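# Set the clear bottle upright on the white plate

## Task

Get the clear bottle standing upright on the white plate without disturbing anything else, and finish with neither gripper touching the case, the amber bottle or the clear bottle.

## Robot and tools

Robot: two arms, left_arm and right_arm, each ending in a parallel gripper. The fingers point along the gripper's +z axis and part along its y axis. end_effector_position is the spot between the finger pads, roughly 1 cm short of the fingertips. Sometimes an outside force briefly pulls on a held part or nudges a loose one.

Frame: all positions and orientations are in one scene frame. Its origin is at table-top height, halfway between the two arms' nominal bases; +x points out over the table, +z up, and left_arm sits on the +y side (image left/right does not follow the arm names). The true bases are offset from nominal; only a BASES line gives their calibrated spots. Reported hand poses may be wrong by a few cm, more at long reach.

Row format (used by execute_actions and move): 16 numbers, always both arms. First left_arm: x, y, z in metres, then quaternion qw, qx, qy, qz (w first), then opening; then the same 8 for right_arm. x, y, z and the quaternion are an absolute target pose for that gripper in the scene frame, not an offset. Opening runs from -1 (closed) to +1 (fully open, 0.094 m). To hold an arm still or keep its orientation, repeat one fixed pose and quaternion for it in every row, taken from the last result before it should stay, rather than copying a drifted reading.

execute_actions(actions, cameras): actions holds at most one entry. [] only reads the state and returns pictures. {"rows": [...], "steps": n} plays up to 15 rows, one per control step of 1/30 s (n at most 15, default 15); the final row repeats to fill n. An action needs at least 3 steps. {"steps": n} without rows waits up to 300 steps counted from the previous result, so thinking time counts. A call is rejected, sending nothing, if any target lies more than 0.6 m from that arm's last reported position along any of its gripper axes. Every step, the controller clamps the target to within 100 mm and 20 degrees of the measured pose, so far targets need more actions. Results are taken 3 steps before an action ends; those steps run afterward. Pictures come only for an empty list or when cameras names them (["all"], a list of names, or [] for none).

move(target, speed, blend, blocking, cameras): target is one 16-number row or a list of up to 15 rows, all absolute poses. speed is m/s per arm path, 0.002 to 0.5, default 0.25 (rotation capped at twice that in rad/s); give one value or one per target. blend (m) rounds corners between listed targets; 0 stops at each. All paths share at most 10 s and finish together; paths ignore obstacles and the other arm. Faster moves lag, stray and hit harder; aiming past a contact presses harder. Openings of the first target are sent at the start; openings of later targets are applied after the arms halt there. blocking=false returns about 0.5 s in while the move continues. The result adds a move: line: done, off_target, moving, held or fault, plus limits=paced (target clipped) or limits=held (steps withheld). done means within 10 mm and 2 degrees at rest; neither done nor off_target tells you about contact. Cameras default to all.

wait(seconds 0 to 10, cameras): lets time pass without new commands; ends early if a move finishes. stop(cameras): brakes a running move; fingers continue. zoom_image(camera, region): enlarges [x0, y0, x1, y1] pixels (origin top-left, at most 504x504) of that camera's latest image; camera is cam_high, cam_low, cam_left_wrist or cam_right_wrist. finished_scene(scene): closes the current scene, given its number (1 here), and cannot be undone; the result reports success and any next task.

Result lines: each arm's end_effector_position, end_effector_quat_wxyz, Hand target (pose it is now driven toward), Joint positions (last number is measured finger opening in m), Joint velocities ("within noise" when still), Joint torques (includes gravity; offsets, noise, friction; entries 3 and 4 wrap at ±28 N m), grip_measured (opening on the -1..1 scale, up to about 1.6 mm wide when empty) and grip_effort_nm (motor effort, negative closing; not pad force, never returns fully to zero). Joint ranges in rad: waist ±2.880, shoulder 0 to 3.142, elbow 0 to 3.019 (straight 2.964), wrist pitch -1.693 to 1.571, wrist yaw ±1.571, wrist roll ±2.094.

Gripping: the fingers go to whatever grip_measured value you command until they meet resistance; from about 0.05 below the first-touch reading (0.11 or more on round or small items) they squeeze at full force, 50 to 64 N per pad. On a hard part the reading ends a few mm under its true width. Close gently on fragile items; to release, command well above the current reading. Friction and gravity can leave an arm a centimetre or more off target in free air.

Cameras: cam_high, cam_low (fixed) and cam_left_wrist, cam_right_wrist, all 672x504, with pinhole+radial calibration (K, D, T_world_to_cam) supplied; fixed cameras may have shifted up to about 2.3 degrees and 9 mm, and wrist images can trail arm motion.

Avoid: dropping things, releasing a moving part, slams, hard knocks or heavy pressing, arm-to-arm collisions (the clearance check does not guard grippers against each other), anything leaving the table, paths near an arm's own base (can flip shoulder posture), and arm stops. Holding loads, stretching out or pushing at unreachable poses heats motors; a MOTOR HOT line warns at 85 °C, and at 100 °C that arm goes limp for 30 to 60 s or more (OVER-TEMPERATURE FAULT).

Each tool is called after ">>>" as name(argument=value, ...) on one line, values as JSON.

## Session

>>> execute_actions(actions=[], cameras=["all"])

Scene clock: 0.00 s of 4110.00 s.
left_arm: end_effector_position=(+0.8557, +0.2927, +0.3181) grip_measured=+1.000 grip_effort_nm=n/a end_effector_quat_wxyz=(+0.606, +0.311, +0.725, +0.108) | right_arm: end_effector_position=(+0.2796, -0.7614, +0.3957) grip_measured=+1.000 grip_effort_nm=n/a end_effector_quat_wxyz=(+0.666, +0.334, +0.582, -0.327)
Joint positions: left_arm=[0.126 1.962 1.694 0.006 0.352 0.673 0.094] | right_arm=[-0.877 1.101 0.693 0.509 0.083 0.056 0.094]
Joint velocities: within noise
Joint torques (N m): no reading
Motor temperatures (°C): left_arm=[29 27 30 28 30 25 29] | right_arm=[28 30 29 28 29 27 28]
Heat: left arm: hottest elbow 30 °C; right arm: hottest shoulder 30 °C.
Hand target: left_arm +0.8592, +0.2932, +0.3460; +0.621, +0.310, +0.710, +0.117 | right_arm +0.2816, -0.7639, +0.4146; +0.676, +0.329, +0.570, -0.331

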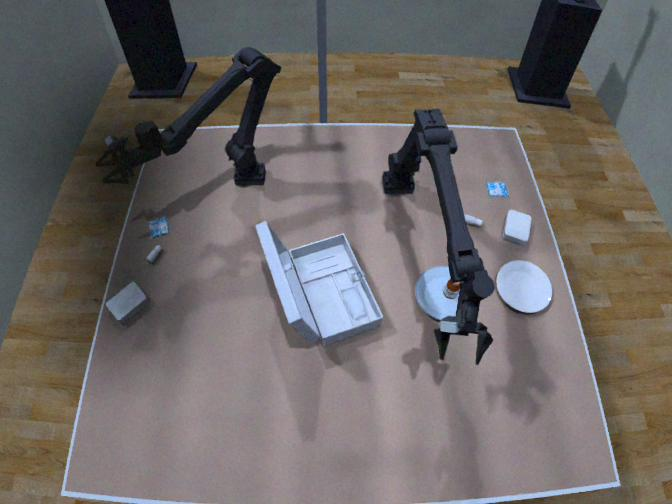

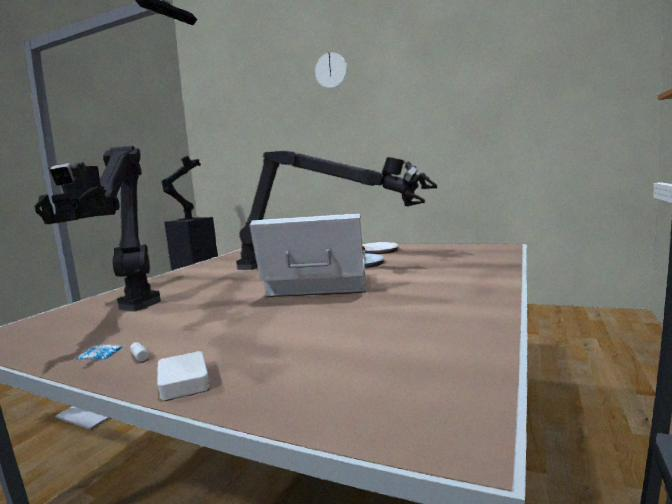

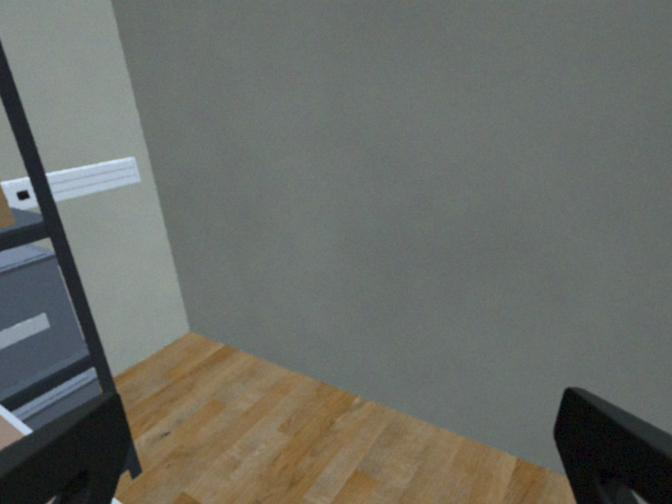

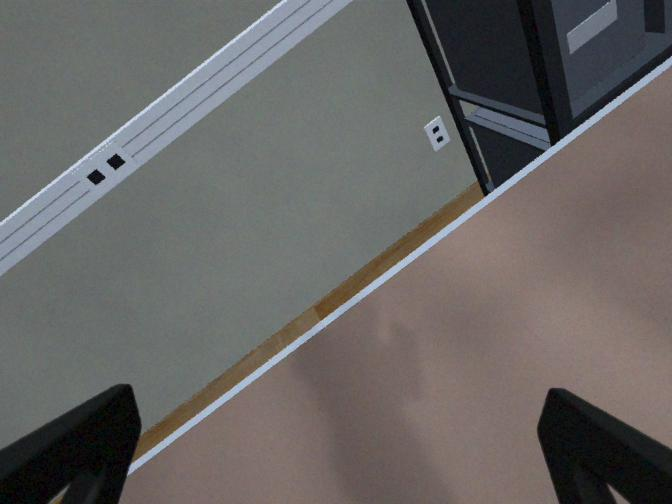

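>>> zoom_image(camera="cam_high", region=[400, 160, 570, 340])

>>> zoom_image(camera="cam_high", region=[240, 210, 400, 350])

>>> zoom_image(camera="cam_high", region=[90, 200, 210, 340])

Scaled by 2.800 from the camera's 672x504 image, which has a finer 960x720 frame.

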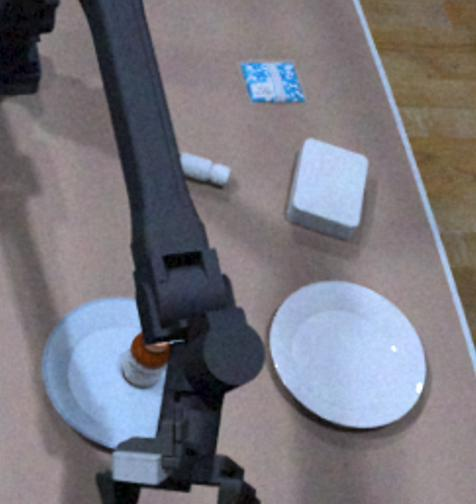

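Scaled by 3.150 from the camera's 672x504 image, which has a finer 960x720 frame.

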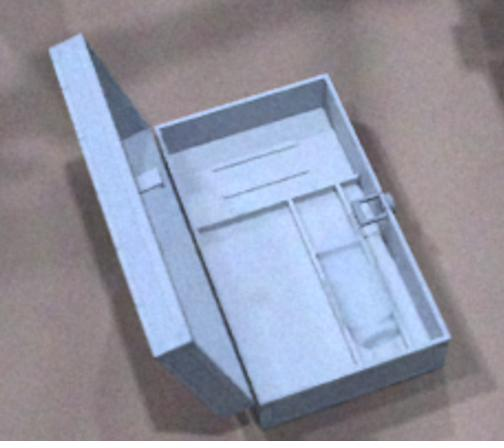

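Scaled by 3.600 from the camera's 672x504 image, which has a finer 960x720 frame.

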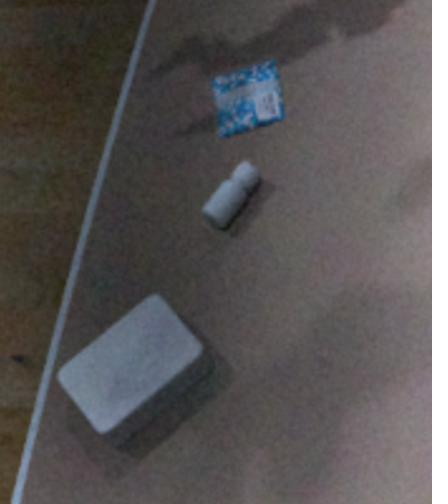

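>>> move(target=[0.48,0.034,0.27,0.2561,-0.1395,0.9558,0.0374,1,0.2796,-0.7614,0.3957,0.666,0.334,0.582,-0.327,1], speed=0.5)

>>> zoom_image(camera="cam_left_wrist", region=[150, 50, 550, 450])

Scene clock: 3.90 s of 4110.00 s.
left_arm: end_effector_position=(+0.4716, +0.0366, +0.2520) grip_measured=+1.000 grip_effort_nm=-0.007 end_effector_quat_wxyz=(+0.244, -0.128, +0.960, +0.048) | right_arm: end_effector_position=(+0.2796, -0.7614, +0.3957) grip_measured=+1.000 grip_effort_nm=0.012 end_effector_quat_wxyz=(+0.666, +0.334, +0.582, -0.327)
Joint positions: left_arm=[-0.576 1.417 1.237 -1.061 -0.385 -0.767 0.094] | right_arm=[-0.877 1.101 0.693 0.509 0.083 0.056 0.094]
Joint velocities: within noise
Joint torques (N m): left_arm=[-0.15 -13.45 11.59 0.7 -0.38 -0.03] | right_arm=[0.32 -4.01 11.29 2.54 -0.09 0.04]
Motor temperatures (°C): left_arm=[29 28 31 28 30 25 29] | right_arm=[28 30 30 28 29 27 28]
Heat: left arm: hottest elbow 31 °C; right arm: hottest shoulder 30 °C.
Hand target: left_arm +0.4795, +0.0343, +0.2701; +0.256, -0.139, +0.956, +0.037 | right_arm +0.2796, -0.7614, +0.3956; +0.666, +0.334, +0.582, -0.327
Off the commanded pose: left_arm 0.020 m, 2 deg | right_arm 0.000 m, 0 deg.
Kept back: nothing.
move: off_target (left_arm)
camera_calibration:
cam_left_wrist: T_world_to_cam=[[0.284833, -0.957798, -0.038644, -0.0871325], [-0.955651, -0.280585, -0.0894566, 0.524793], [0.0748384, 0.0624103, -0.995241, 0.299232], [0, 0, 0, 1]] pos_world=[0.503943, 0.0451185, 0.341387]

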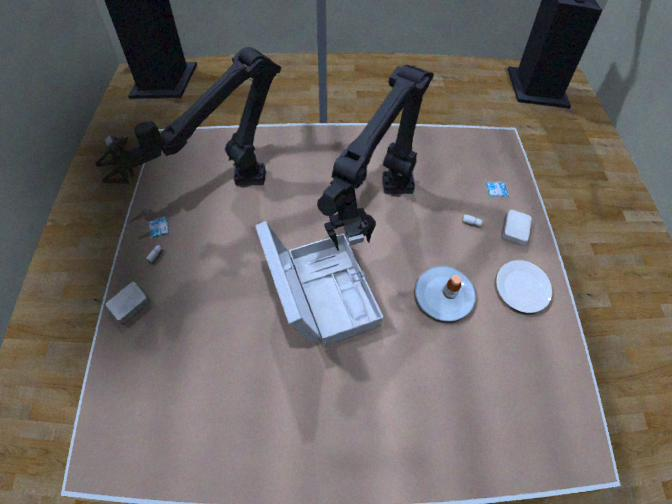

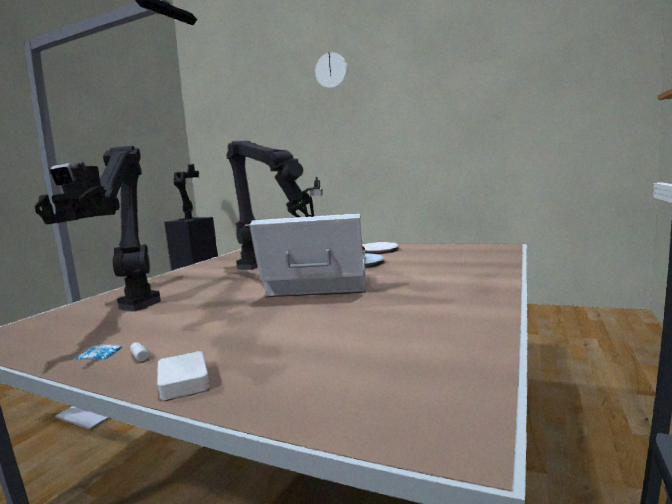

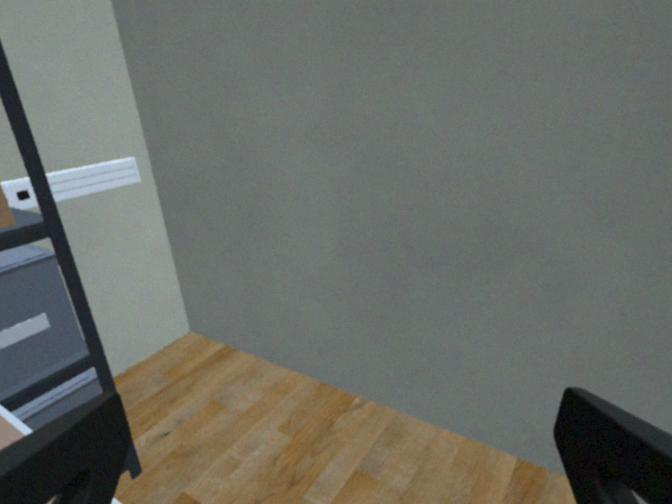

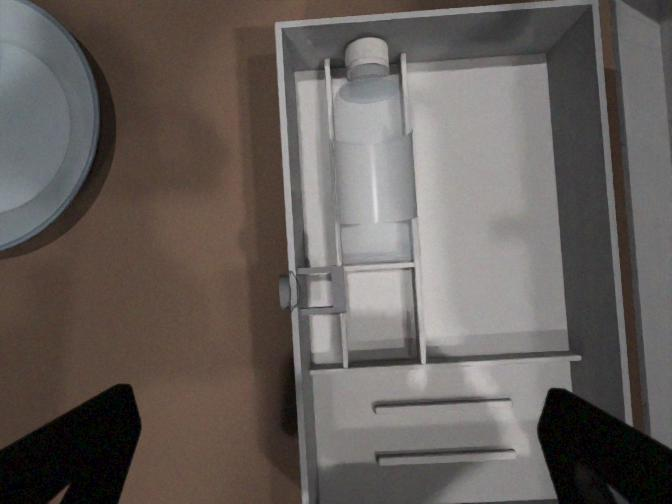

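Scaled by 1.260 from the camera's 672x504 image, which has a finer 960x720 frame.

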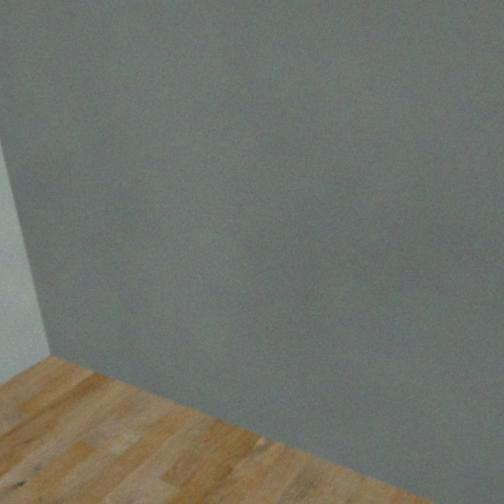

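>>> move(target=[0.605,0.062,0.185,-0.1714,-0.1583,0.972,-0.0279,0.5,0.2796,-0.7614,0.3957,0.666,0.334,0.582,-0.327,1], speed=0.4)

Scene clock: 6.50 s of 4110.00 s.
left_arm: end_effector_position=(+0.5909, +0.0659, +0.1572) grip_measured=+0.503 grip_effort_nm=-0.154 end_effector_quat_wxyz=(-0.156, -0.171, +0.972, -0.032) | right_arm: end_effector_position=(+0.2796, -0.7614, +0.3957) grip_measured=+1.000 grip_effort_nm=0.007 end_effector_quat_wxyz=(+0.666, +0.334, +0.582, -0.327)
Joint positions: left_arm=[-0.258 2.1 1.95 -1.682 0.185 -0.574 0.071] | right_arm=[-0.877 1.101 0.693 0.509 0.083 0.056 0.094]
Joint velocities: within noise
Joint torques (N m): left_arm=[-0.62 -23.94 12.05 -0.51 0.28 0.2] | right_arm=[0.38 -4.01 11.26 2.52 -0.08 0.04]
Motor temperatures (°C): left_arm=[29 28 32 28 30 25 29] | right_arm=[28 30 31 28 29 27 28]
Heat: left arm: hottest elbow 32 °C; right arm: hottest elbow 31 °C.
Hand target: left_arm +0.6032, +0.0624, +0.1846; -0.128, -0.164, +0.977, -0.047 | right_arm +0.2796, -0.7614, +0.3956; +0.666, +0.334, +0.582, -0.327
Off the commanded pose: left_arm 0.031 m, 2 deg | right_arm 0.000 m, 0 deg.
joint sent to its limit (left arm) — joint 4 (wrist pitch), lower limit.
Kept back: nothing.
move: off_target (left_arm)
camera_calibration:
cam_left_wrist: T_world_to_cam=[[0.347902, -0.937494, -0.00829827, -0.140036], [-0.696082, -0.264224, 0.667574, 0.365085], [-0.628039, -0.226474, -0.744497, 0.589065], [0, 0, 0, 1]] pos_world=[0.672804, 0.0985897, 0.193674]

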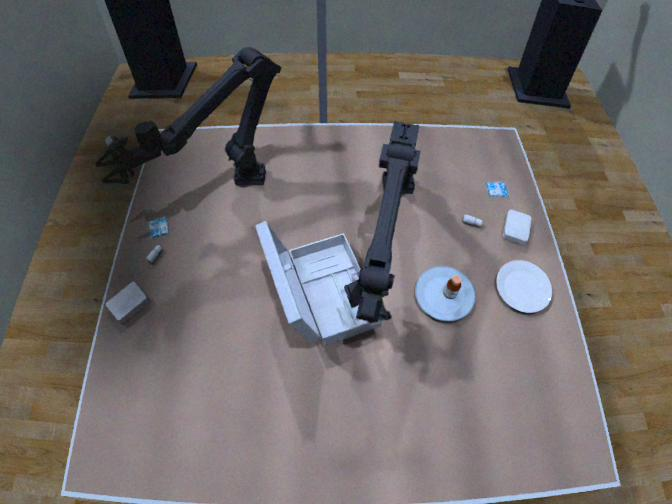

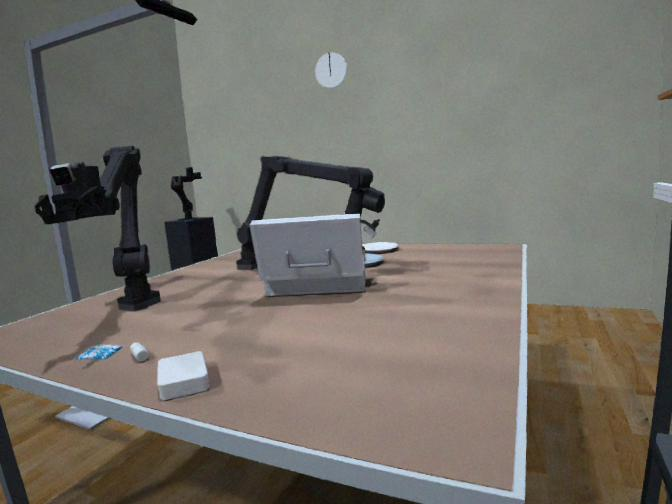

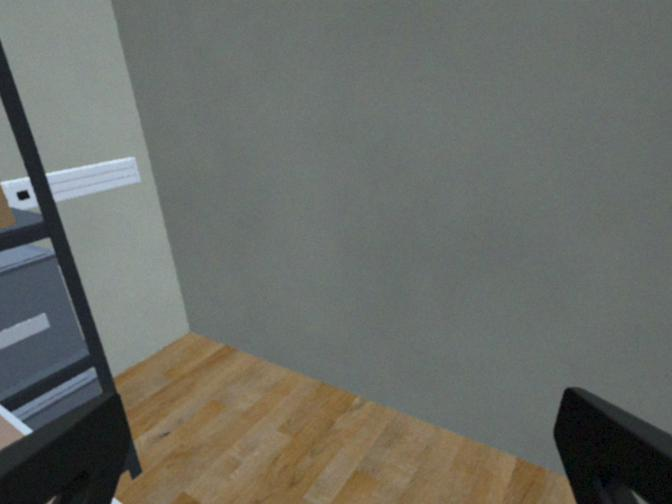

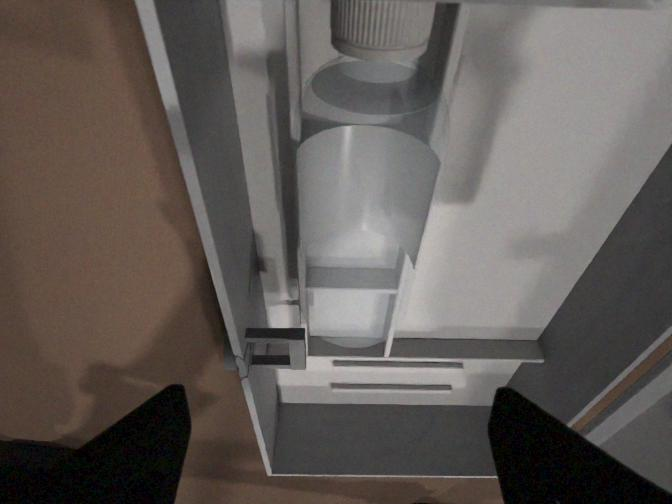

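>>> move(target=[0.61,0.056,0.135,0,-0.1607,0.987,0,0.5,0.2796,-0.7614,0.3957,0.666,0.334,0.582,-0.327,1], speed=0.3)

Scene clock: 7.67 s of 4110.00 s.
left_arm: end_effector_position=(+0.6065, +0.0583, +0.1209) grip_measured=+0.503 grip_effort_nm=-0.168 end_effector_quat_wxyz=(-0.017, -0.156, +0.988, +0.006) | right_arm: end_effector_position=(+0.2796, -0.7614, +0.3957) grip_measured=+1.000 grip_effort_nm=0.012 end_effector_quat_wxyz=(+0.666, +0.334, +0.582, -0.327)
Joint positions: left_arm=[-0.314 2.013 1.741 -1.333 0.005 -0.62 0.071] | right_arm=[-0.877 1.101 0.693 0.509 0.083 0.056 0.094]
Joint velocities: within noise
Joint torques (N m): left_arm=[-0.91 -23.59 8.12 0.77 -0.22 -0.01] | right_arm=[0.32 -4.07 11.29 2.56 -0.08 0.04]
Motor temperatures (°C): left_arm=[29 28 32 28 30 25 29] | right_arm=[28 30 31 28 29 27 28]
Heat: left arm: hottest elbow 32 °C; right arm: hottest elbow 31 °C.
Hand target: left_arm +0.6098, +0.0561, +0.1350; +0.000, -0.161, +0.987, +0.000 | right_arm +0.2796, -0.7614, +0.3956; +0.666, +0.334, +0.582, -0.327
Off the commanded pose: left_arm 0.015 m, 2 deg | right_arm 0.000 m, 0 deg.
Kept back: nothing.
move: off_target (left_arm)
camera_calibration:
cam_left_wrist: T_world_to_cam=[[0.317959, -0.94757, -0.0318295, -0.131321], [-0.852141, -0.300333, 0.428552, 0.523838], [-0.415642, -0.109139, -0.902956, 0.453672], [0, 0, 0, 1]] pos_world=[0.676703, 0.0824028, 0.180974]

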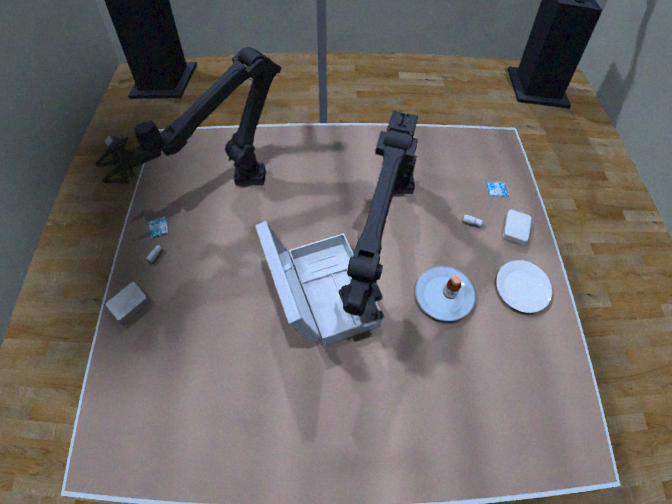

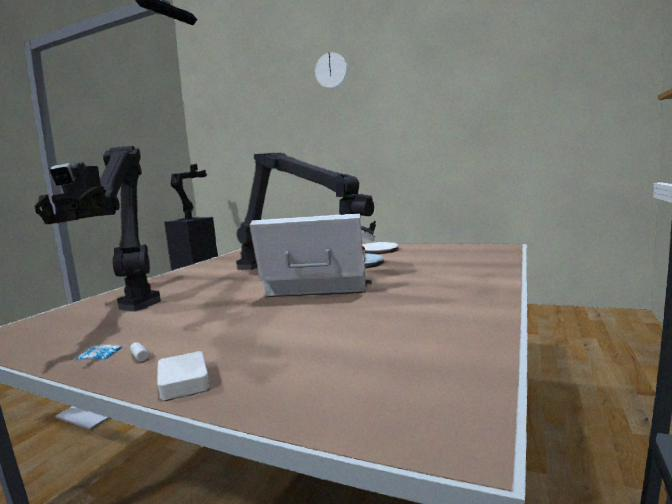

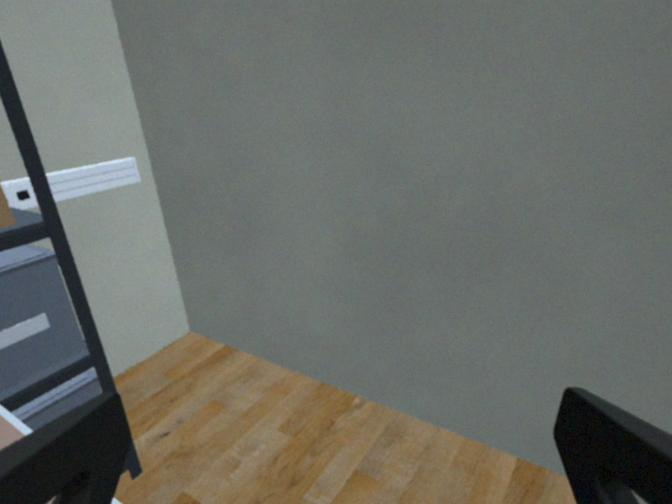

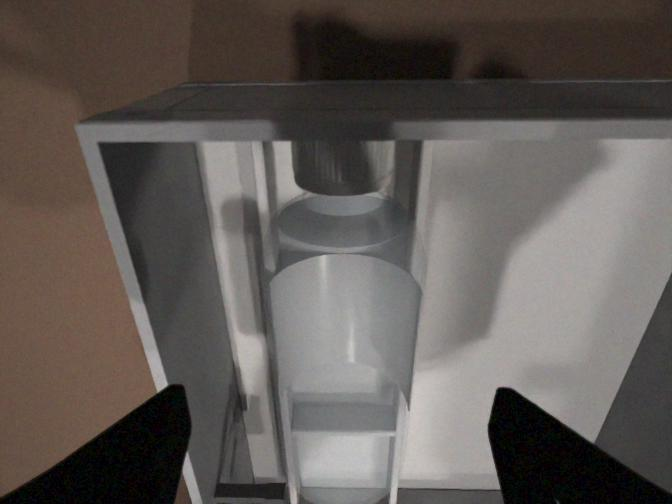

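>>> move(target=[[0.608,0.055,0.095,0,-0.1607,0.987,0,0.33,0.2796,-0.7614,0.3957,0.666,0.334,0.582,-0.327,1],[0.606,0.055,0.056,0,-0.1607,0.987,0,0.33,0.2796,-0.7614,0.3957,0.666,0.334,0.582,-0.327,1]], speed=0.12, blend=0.01, cameras=["cam_right_wrist","cam_left_wrist"])

Scene clock: 9.07 s of 4110.00 s.
left_arm: end_effector_position=(+0.6038, +0.0592, +0.0536) grip_measured=+0.333 grip_effort_nm=-0.154 end_effector_quat_wxyz=(-0.007, -0.159, +0.987, +0.001) | right_arm: end_effector_position=(+0.2796, -0.7614, +0.3957) grip_measured=+1.000 grip_effort_nm=0.012 end_effector_quat_wxyz=(+0.666, +0.334, +0.582, -0.327)
Joint positions: left_arm=[-0.314 2.056 1.623 -1.153 0.004 -0.625 0.063] | right_arm=[-0.877 1.101 0.693 0.509 0.083 0.056 0.094]
Joint velocities: within noise
Joint torques (N m): left_arm=[-0.97 -21.89 7.58 0.84 -0.22 -0.01] | right_arm=[0.38 -4.07 11.29 2.55 -0.08 0.03]
Motor temperatures (°C): left_arm=[29 29 33 28 30 25 29] | right_arm=[28 30 31 28 29 27 28]
Heat: left arm: hottest elbow 33 °C; right arm: hottest elbow 31 °C.
Hand target: left_arm +0.6060, +0.0551, +0.0561; +0.000, -0.161, +0.987, +0.000 | right_arm +0.2796, -0.7614, +0.3956; +0.666, +0.334, +0.582, -0.327
Off the commanded pose: left_arm 0.005 m, 1 deg | right_arm 0.000 m, 0 deg.
Kept back: nothing.
move: done
camera_calibration:
cam_left_wrist: T_world_to_cam=[[0.323518, -0.946009, -0.0200779, -0.135794], [-0.858858, -0.302487, 0.413357, 0.555651], [-0.397112, -0.116484, -0.910348, 0.381475], [0, 0, 0, 1]] pos_world=[0.672646, 0.0840509, 0.114867]
Images, in order (width x height): cam_left_wrist 672x504, cam_right_wrist 672x504.

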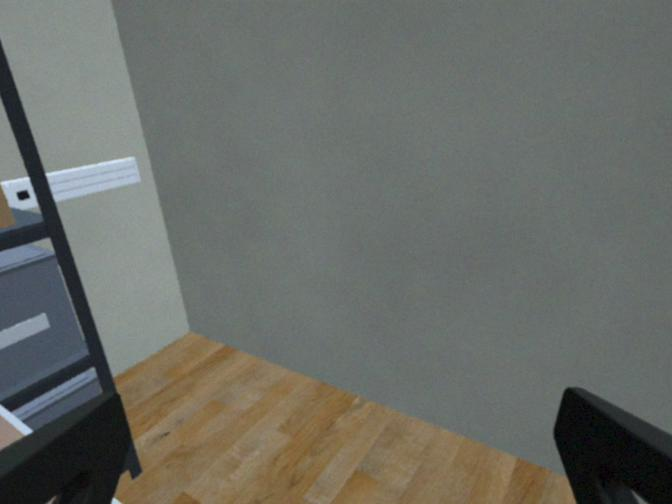

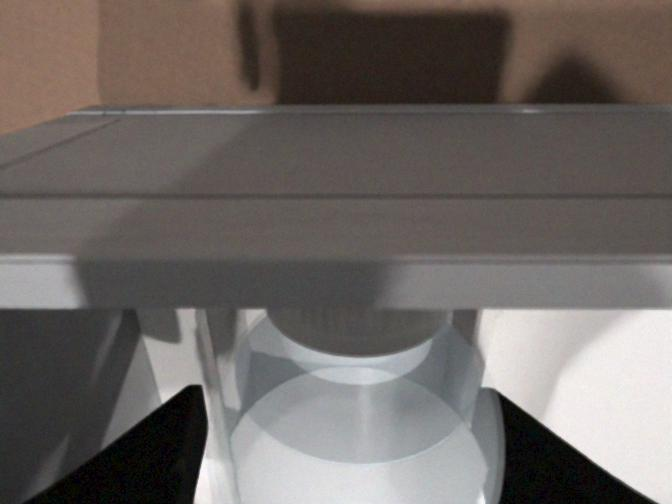

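>>> move(target=[[0.606,0.054,0.045,0,-0.1607,0.987,0,0.33,0.2796,-0.7614,0.3957,0.666,0.334,0.582,-0.327,1],[0.606,0.054,0.045,0,-0.1607,0.987,0,-0.1,0.2796,-0.7614,0.3957,0.666,0.334,0.582,-0.327,1]], speed=0.1, cameras=["cam_right_wrist"])

Scene clock: 10.53 s of 4110.00 s.
left_arm: end_effector_position=(+0.6066, +0.0584, +0.0500) grip_measured=+0.213 grip_effort_nm=-1.267 end_effector_quat_wxyz=(-0.001, -0.160, +0.987, -0.002) | right_arm: end_effector_position=(+0.2796, -0.7614, +0.3957) grip_measured=+1.000 grip_effort_nm=0.012 end_effector_quat_wxyz=(+0.666, +0.334, +0.582, -0.327)
Joint positions: left_arm=[-0.314 2.058 1.617 -1.129 0.004 -0.629 0.057] | right_arm=[-0.877 1.101 0.693 0.509 0.083 0.056 0.094]
Joint velocities: within noise
Joint torques (N m): left_arm=[-1.26 -20.95 7.32 0.84 -0.2 0] | right_arm=[0.38 -4.01 11.28 2.55 -0.08 0.04]
Motor temperatures (°C): left_arm=[29 29 33 28 30 25 29] | right_arm=[28 30 32 28 29 27 28]
Heat: left arm: hottest elbow 33 °C; right arm: hottest elbow 32 °C.
Hand target: left_arm +0.6059, +0.0541, +0.0450; +0.000, -0.161, +0.987, +0.000 | right_arm +0.2796, -0.7614, +0.3956; +0.666, +0.334, +0.582, -0.327
Off the commanded pose: left_arm 0.007 m, 0 deg | right_arm 0.000 m, 0 deg.
Kept back: nothing.
move: done
Images, in order (width x height): cam_right_wrist 672x504.

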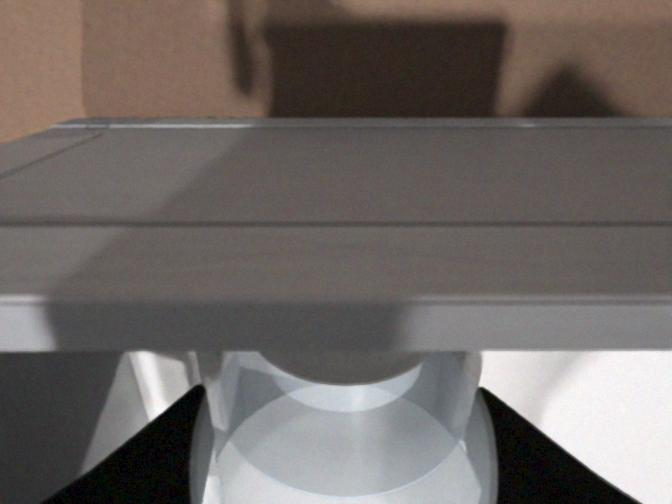

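>>> move(target=[[0.606,0.054,0.21,0,-0.1607,0.987,0,-0.1,0.2796,-0.7614,0.3957,0.666,0.334,0.582,-0.327,1],[0.52,0.30,0.31,0.6623,-0.2476,0.6623,0.2476,-0.1,0.2796,-0.7614,0.3957,0.666,0.334,0.582,-0.327,1],[0.55,0.65,0.20,0.6623,-0.2476,0.6623,0.2476,-0.1,0.2796,-0.7614,0.3957,0.666,0.334,0.582,-0.327,1]], speed=[0.25,0.45,0.35], blend=[0.03,0.06,0])

>>> zoom_image(camera="cam_high", region=[420, 180, 600, 350])

>>> zoom_image(camera="cam_low", region=[300, 140, 480, 280])

Scene clock: 14.87 s of 4110.00 s.
left_arm: end_effector_position=(+0.5297, +0.6413, +0.1503) grip_measured=+0.188 grip_effort_nm=-1.033 end_effector_quat_wxyz=(+0.621, -0.264, +0.699, +0.238) | right_arm: end_effector_position=(+0.2796, -0.7614, +0.3957) grip_measured=+1.000 grip_effort_nm=0.012 end_effector_quat_wxyz=(+0.666, +0.334, +0.582, -0.327)
Joint positions: left_arm=[0.649 1.849 0.843 0.891 -0.069 -0.004 0.056] | right_arm=[-0.877 1.101 0.693 0.509 0.083 0.056 0.094]
Joint velocities: within noise
Joint torques (N m): left_arm=[-1.08 -18.43 10.02 3.88 0.11 0.13] | right_arm=[0.32 -4.01 11.28 2.54 -0.08 0.04]
Motor temperatures (°C): left_arm=[29 29 33 28 30 25 29] | right_arm=[28 31 32 28 29 27 28]
Heat: left arm: hottest elbow 33 °C; right arm: hottest elbow 32 °C.
Hand target: left_arm +0.5470, +0.6479, +0.2002; +0.662, -0.248, +0.662, +0.248 | right_arm +0.2796, -0.7614, +0.3956; +0.666, +0.334, +0.582, -0.327
Off the commanded pose: left_arm 0.054 m, 7 deg | right_arm 0.000 m, 0 deg.
Kept back: nothing.
move: off_target (left_arm); limits=paced
camera_calibration:
cam_left_wrist: T_world_to_cam=[[0.675778, -0.73709, 0.00470274, 0.116443], [-0.368674, -0.343518, -0.863756, 0.586726], [0.638281, 0.581974, -0.503888, -0.549595], [0, 0, 0, 1]] pos_world=[0.488417, 0.60723, 0.229306]

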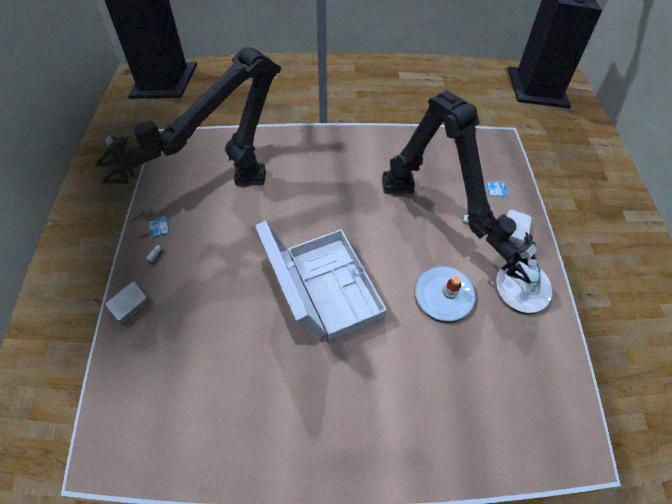

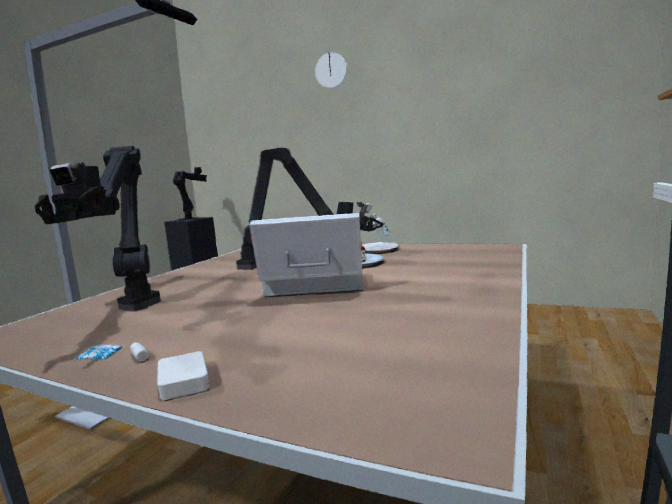

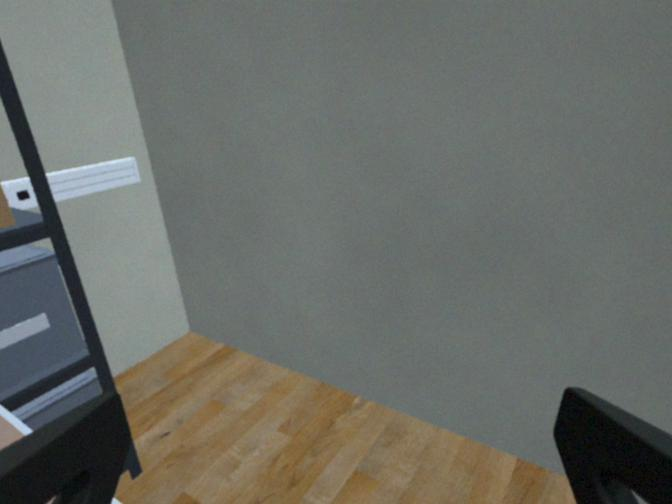

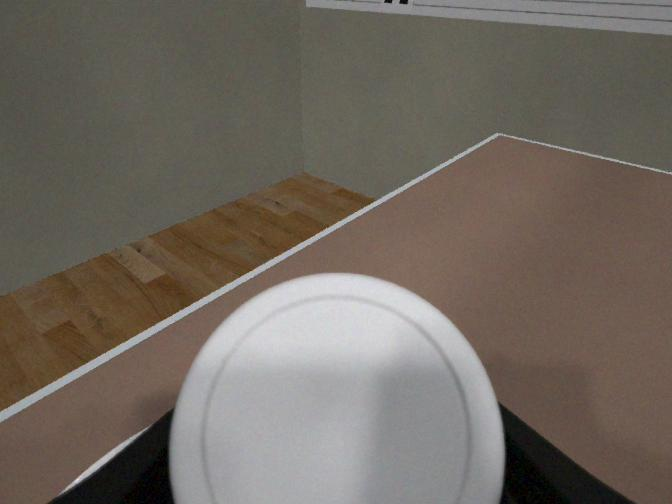

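Scaled by 2.800 from the camera's 672x504 image, which has a finer 960x720 frame.

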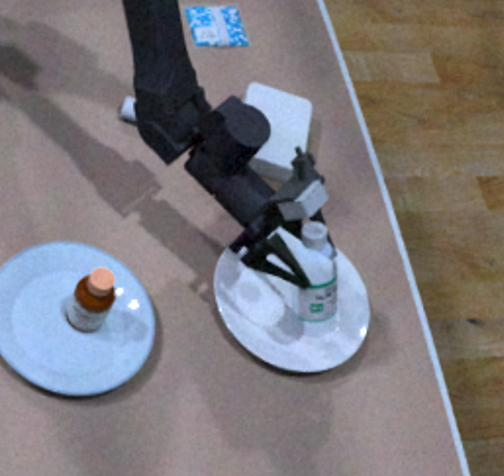

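Scaled by 2.800 from the camera's 672x504 image, which has a finer 960x720 frame.

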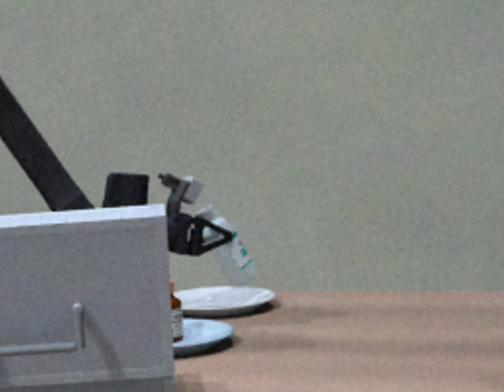

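>>> move(target=[0.55,0.655,0.185,0.4107,-0.3148,0.8419,0.1535,-0.3,0.2796,-0.7614,0.3957,0.666,0.334,0.582,-0.327,1], speed=0.4)

>>> zoom_image(camera="cam_high", region=[420, 180, 600, 350])

>>> zoom_image(camera="cam_low", region=[300, 140, 480, 280])

Scene clock: 16.67 s of 4110.00 s.
left_arm: end_effector_position=(+0.5277, +0.6347, +0.1358) grip_measured=+0.188 grip_effort_nm=-1.028 end_effector_quat_wxyz=(+0.368, -0.314, +0.863, +0.143) | right_arm: end_effector_position=(+0.2796, -0.7614, +0.3957) grip_measured=+1.000 grip_effort_nm=0.002 end_effector_quat_wxyz=(+0.666, +0.334, +0.582, -0.327)
Joint positions: left_arm=[0.649 1.709 1.104 -0.155 -0.046 -0.022 0.056] | right_arm=[-0.877 1.101 0.693 0.509 0.083 0.056 0.094]
Joint velocities: within noise
Joint torques (N m): left_arm=[-0.26 -18.78 13.46 2 0.14 -0.02] | right_arm=[0.32 -4.07 11.29 2.52 -0.08 0.04]
Motor temperatures (°C): left_arm=[29 30 34 29 30 25 29] | right_arm=[28 31 33 28 29 27 28]
Heat: left arm: hottest elbow 34 °C; right arm: hottest elbow 33 °C.
Hand target: left_arm +0.5468, +0.6527, +0.1860; +0.411, -0.314, +0.842, +0.154 | right_arm +0.2796, -0.7614, +0.3956; +0.666, +0.334, +0.582, -0.327
Off the commanded pose: left_arm 0.058 m, 6 deg | right_arm 0.000 m, 0 deg.
Kept back: nothing.
move: off_target (left_arm)
camera_calibration:
cam_left_wrist: T_world_to_cam=[[0.661585, -0.749644, -0.0184253, 0.131613], [-0.695102, -0.603862, -0.390108, 0.844359], [0.281315, 0.270897, -0.920585, -0.109299], [0, 0, 0, 1]] pos_world=[0.53059, 0.638148, 0.231197]

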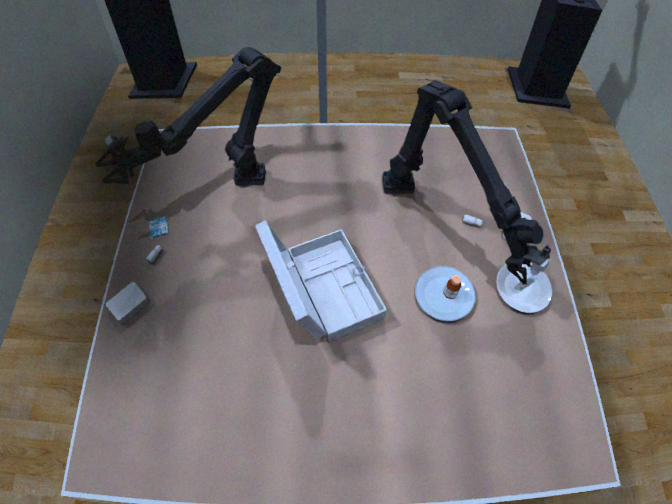

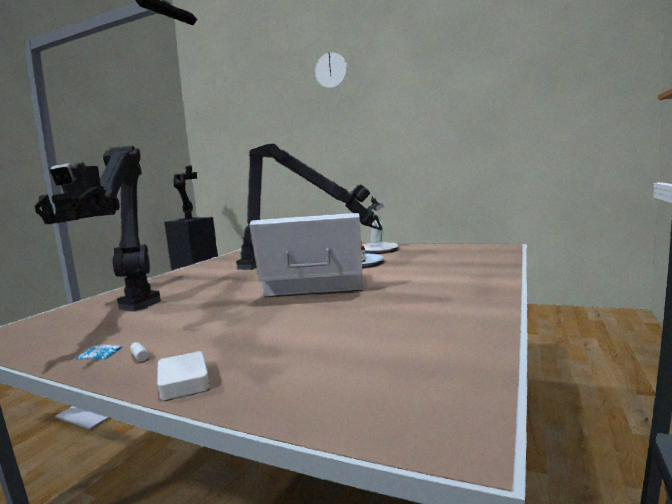

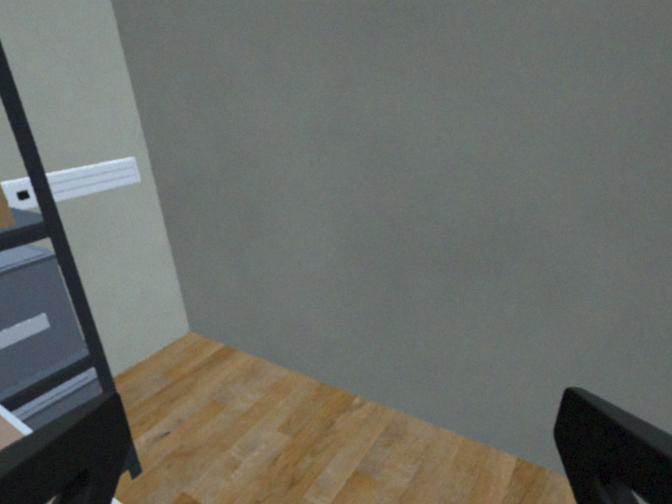

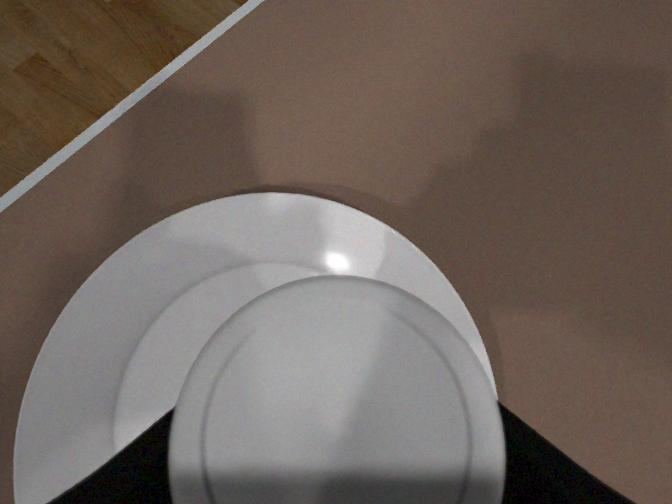

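Scaled by 2.800 from the camera's 672x504 image, which has a finer 960x720 frame.

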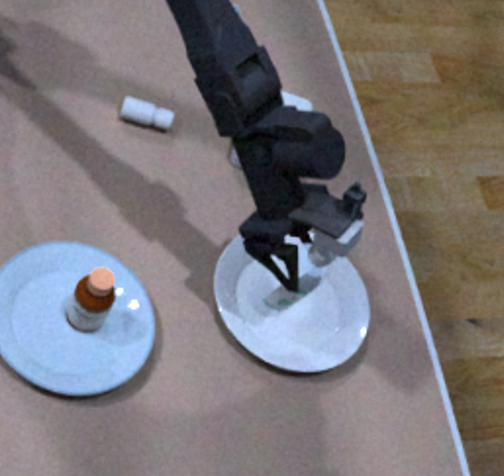

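Scaled by 2.800 from the camera's 672x504 image, which has a finer 960x720 frame.

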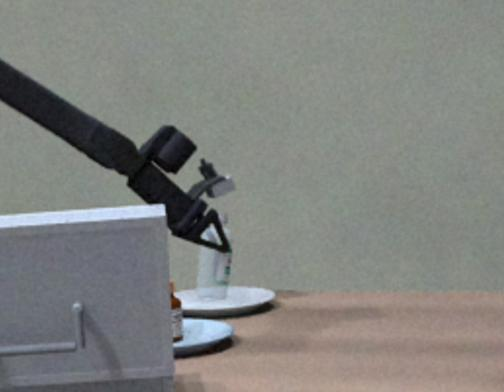

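>>> move(target=[0.53,0.674,0.158,0.4684,-0.3033,0.8112,0.1751,-0.3,0.2796,-0.7614,0.3957,0.666,0.334,0.582,-0.327,1], speed=0.25)

>>> zoom_image(camera="cam_high", region=[470, 220, 570, 330])

>>> zoom_image(camera="cam_low", region=[340, 180, 430, 270])

Scene clock: 18.07 s of 4110.00 s.
left_arm: end_effector_position=(+0.5221, +0.6647, +0.1262) grip_measured=+0.188 grip_effort_nm=-1.033 end_effector_quat_wxyz=(+0.437, -0.313, +0.827, +0.162) | right_arm: end_effector_position=(+0.2796, -0.7614, +0.3957) grip_measured=+1.000 grip_effort_nm=0.007 end_effector_quat_wxyz=(+0.666, +0.334, +0.582, -0.327)
Joint positions: left_arm=[0.701 1.754 1.037 0.117 -0.006 -0.011 0.056] | right_arm=[-0.877 1.101 0.693 0.509 0.083 0.056 0.094]
Joint velocities: within noise
Joint torques (N m): left_arm=[-0.26 -19.37 8.83 3.48 0.18 0.2] | right_arm=[0.32 -4.01 11.28 2.55 -0.08 0.04]
Motor temperatures (°C): left_arm=[29 30 34 29 30 25 29] | right_arm=[28 31 33 28 29 27 28]
Heat: left arm: hottest elbow 34 °C; right arm: hottest elbow 33 °C.
Hand target: left_arm +0.5292, +0.6733, +0.1582; +0.468, -0.303, +0.811, +0.175 | right_arm +0.2796, -0.7614, +0.3956; +0.666, +0.334, +0.582, -0.327
Off the commanded pose: left_arm 0.034 m, 4 deg | right_arm 0.000 m, 0 deg.
Kept back: nothing.
move: off_target (left_arm)
camera_calibration:
cam_left_wrist: T_world_to_cam=[[0.673669, -0.73901, 0.00591707, 0.141132], [-0.624573, -0.573593, -0.53, 0.815582], [0.395069, 0.353349, -0.847977, -0.248094], [0, 0, 0, 1]] pos_world=[0.512329, 0.659774, 0.221045]

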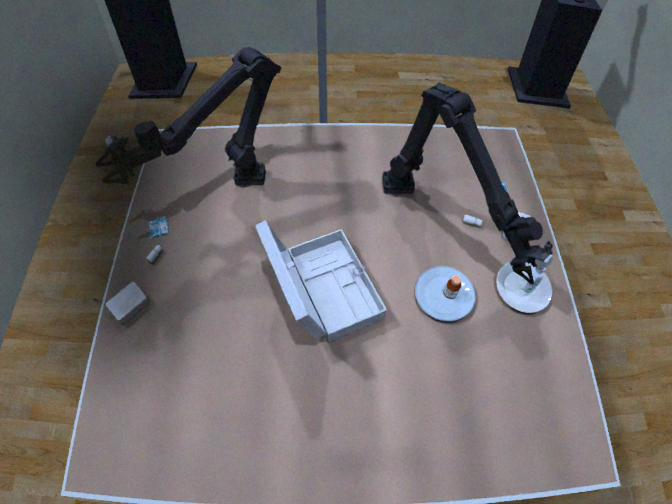

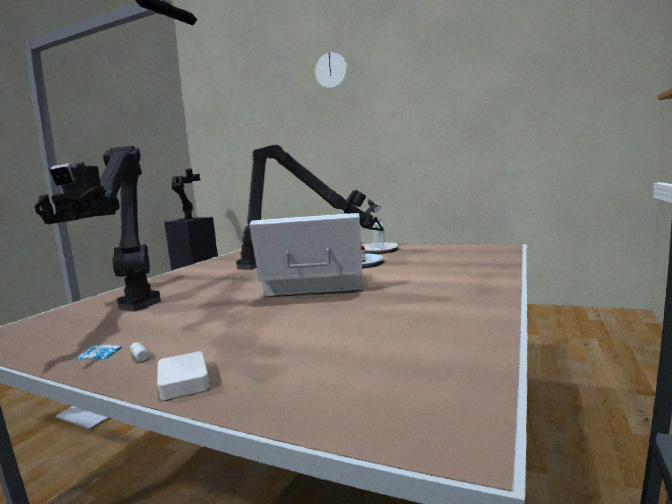

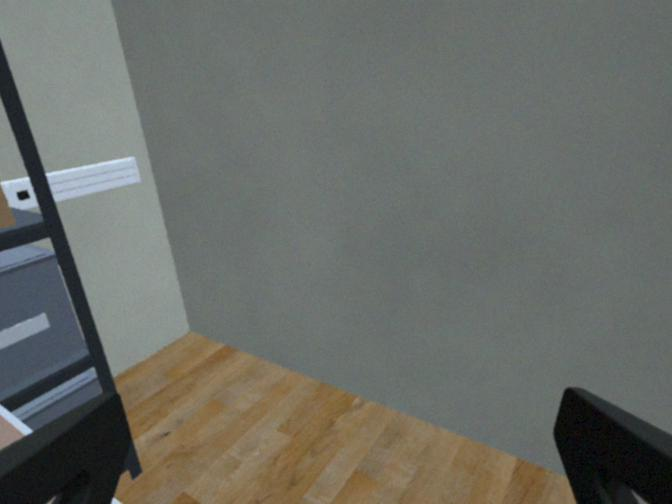

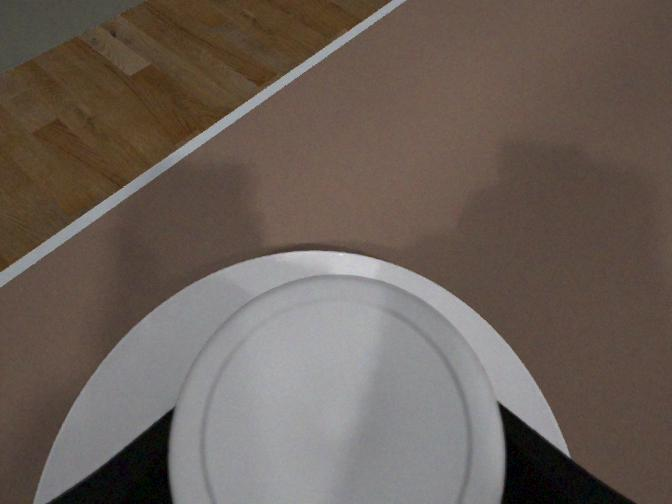

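Scaled by 4.582 from the camera's 672x504 image, which has a finer 960x720 frame.

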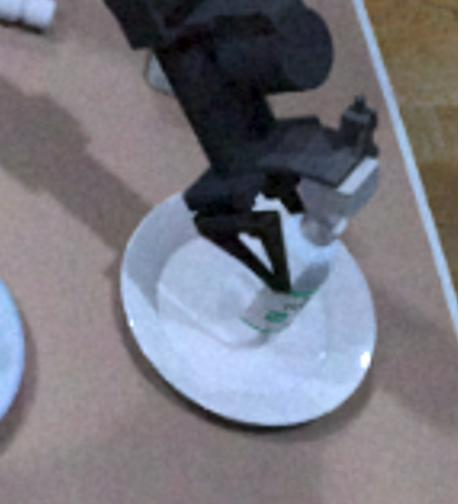

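Scaled by 5.600 from the camera's 672x504 image, which has a finer 960x720 frame.

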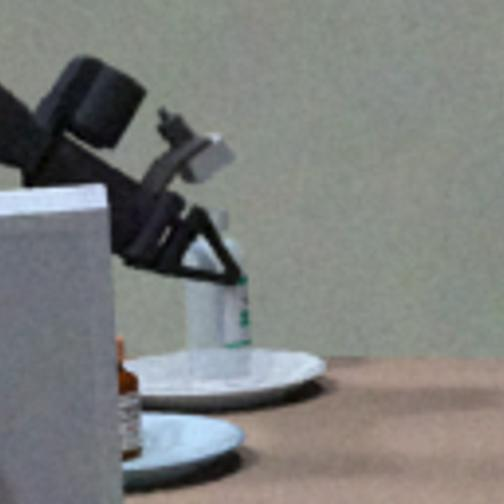

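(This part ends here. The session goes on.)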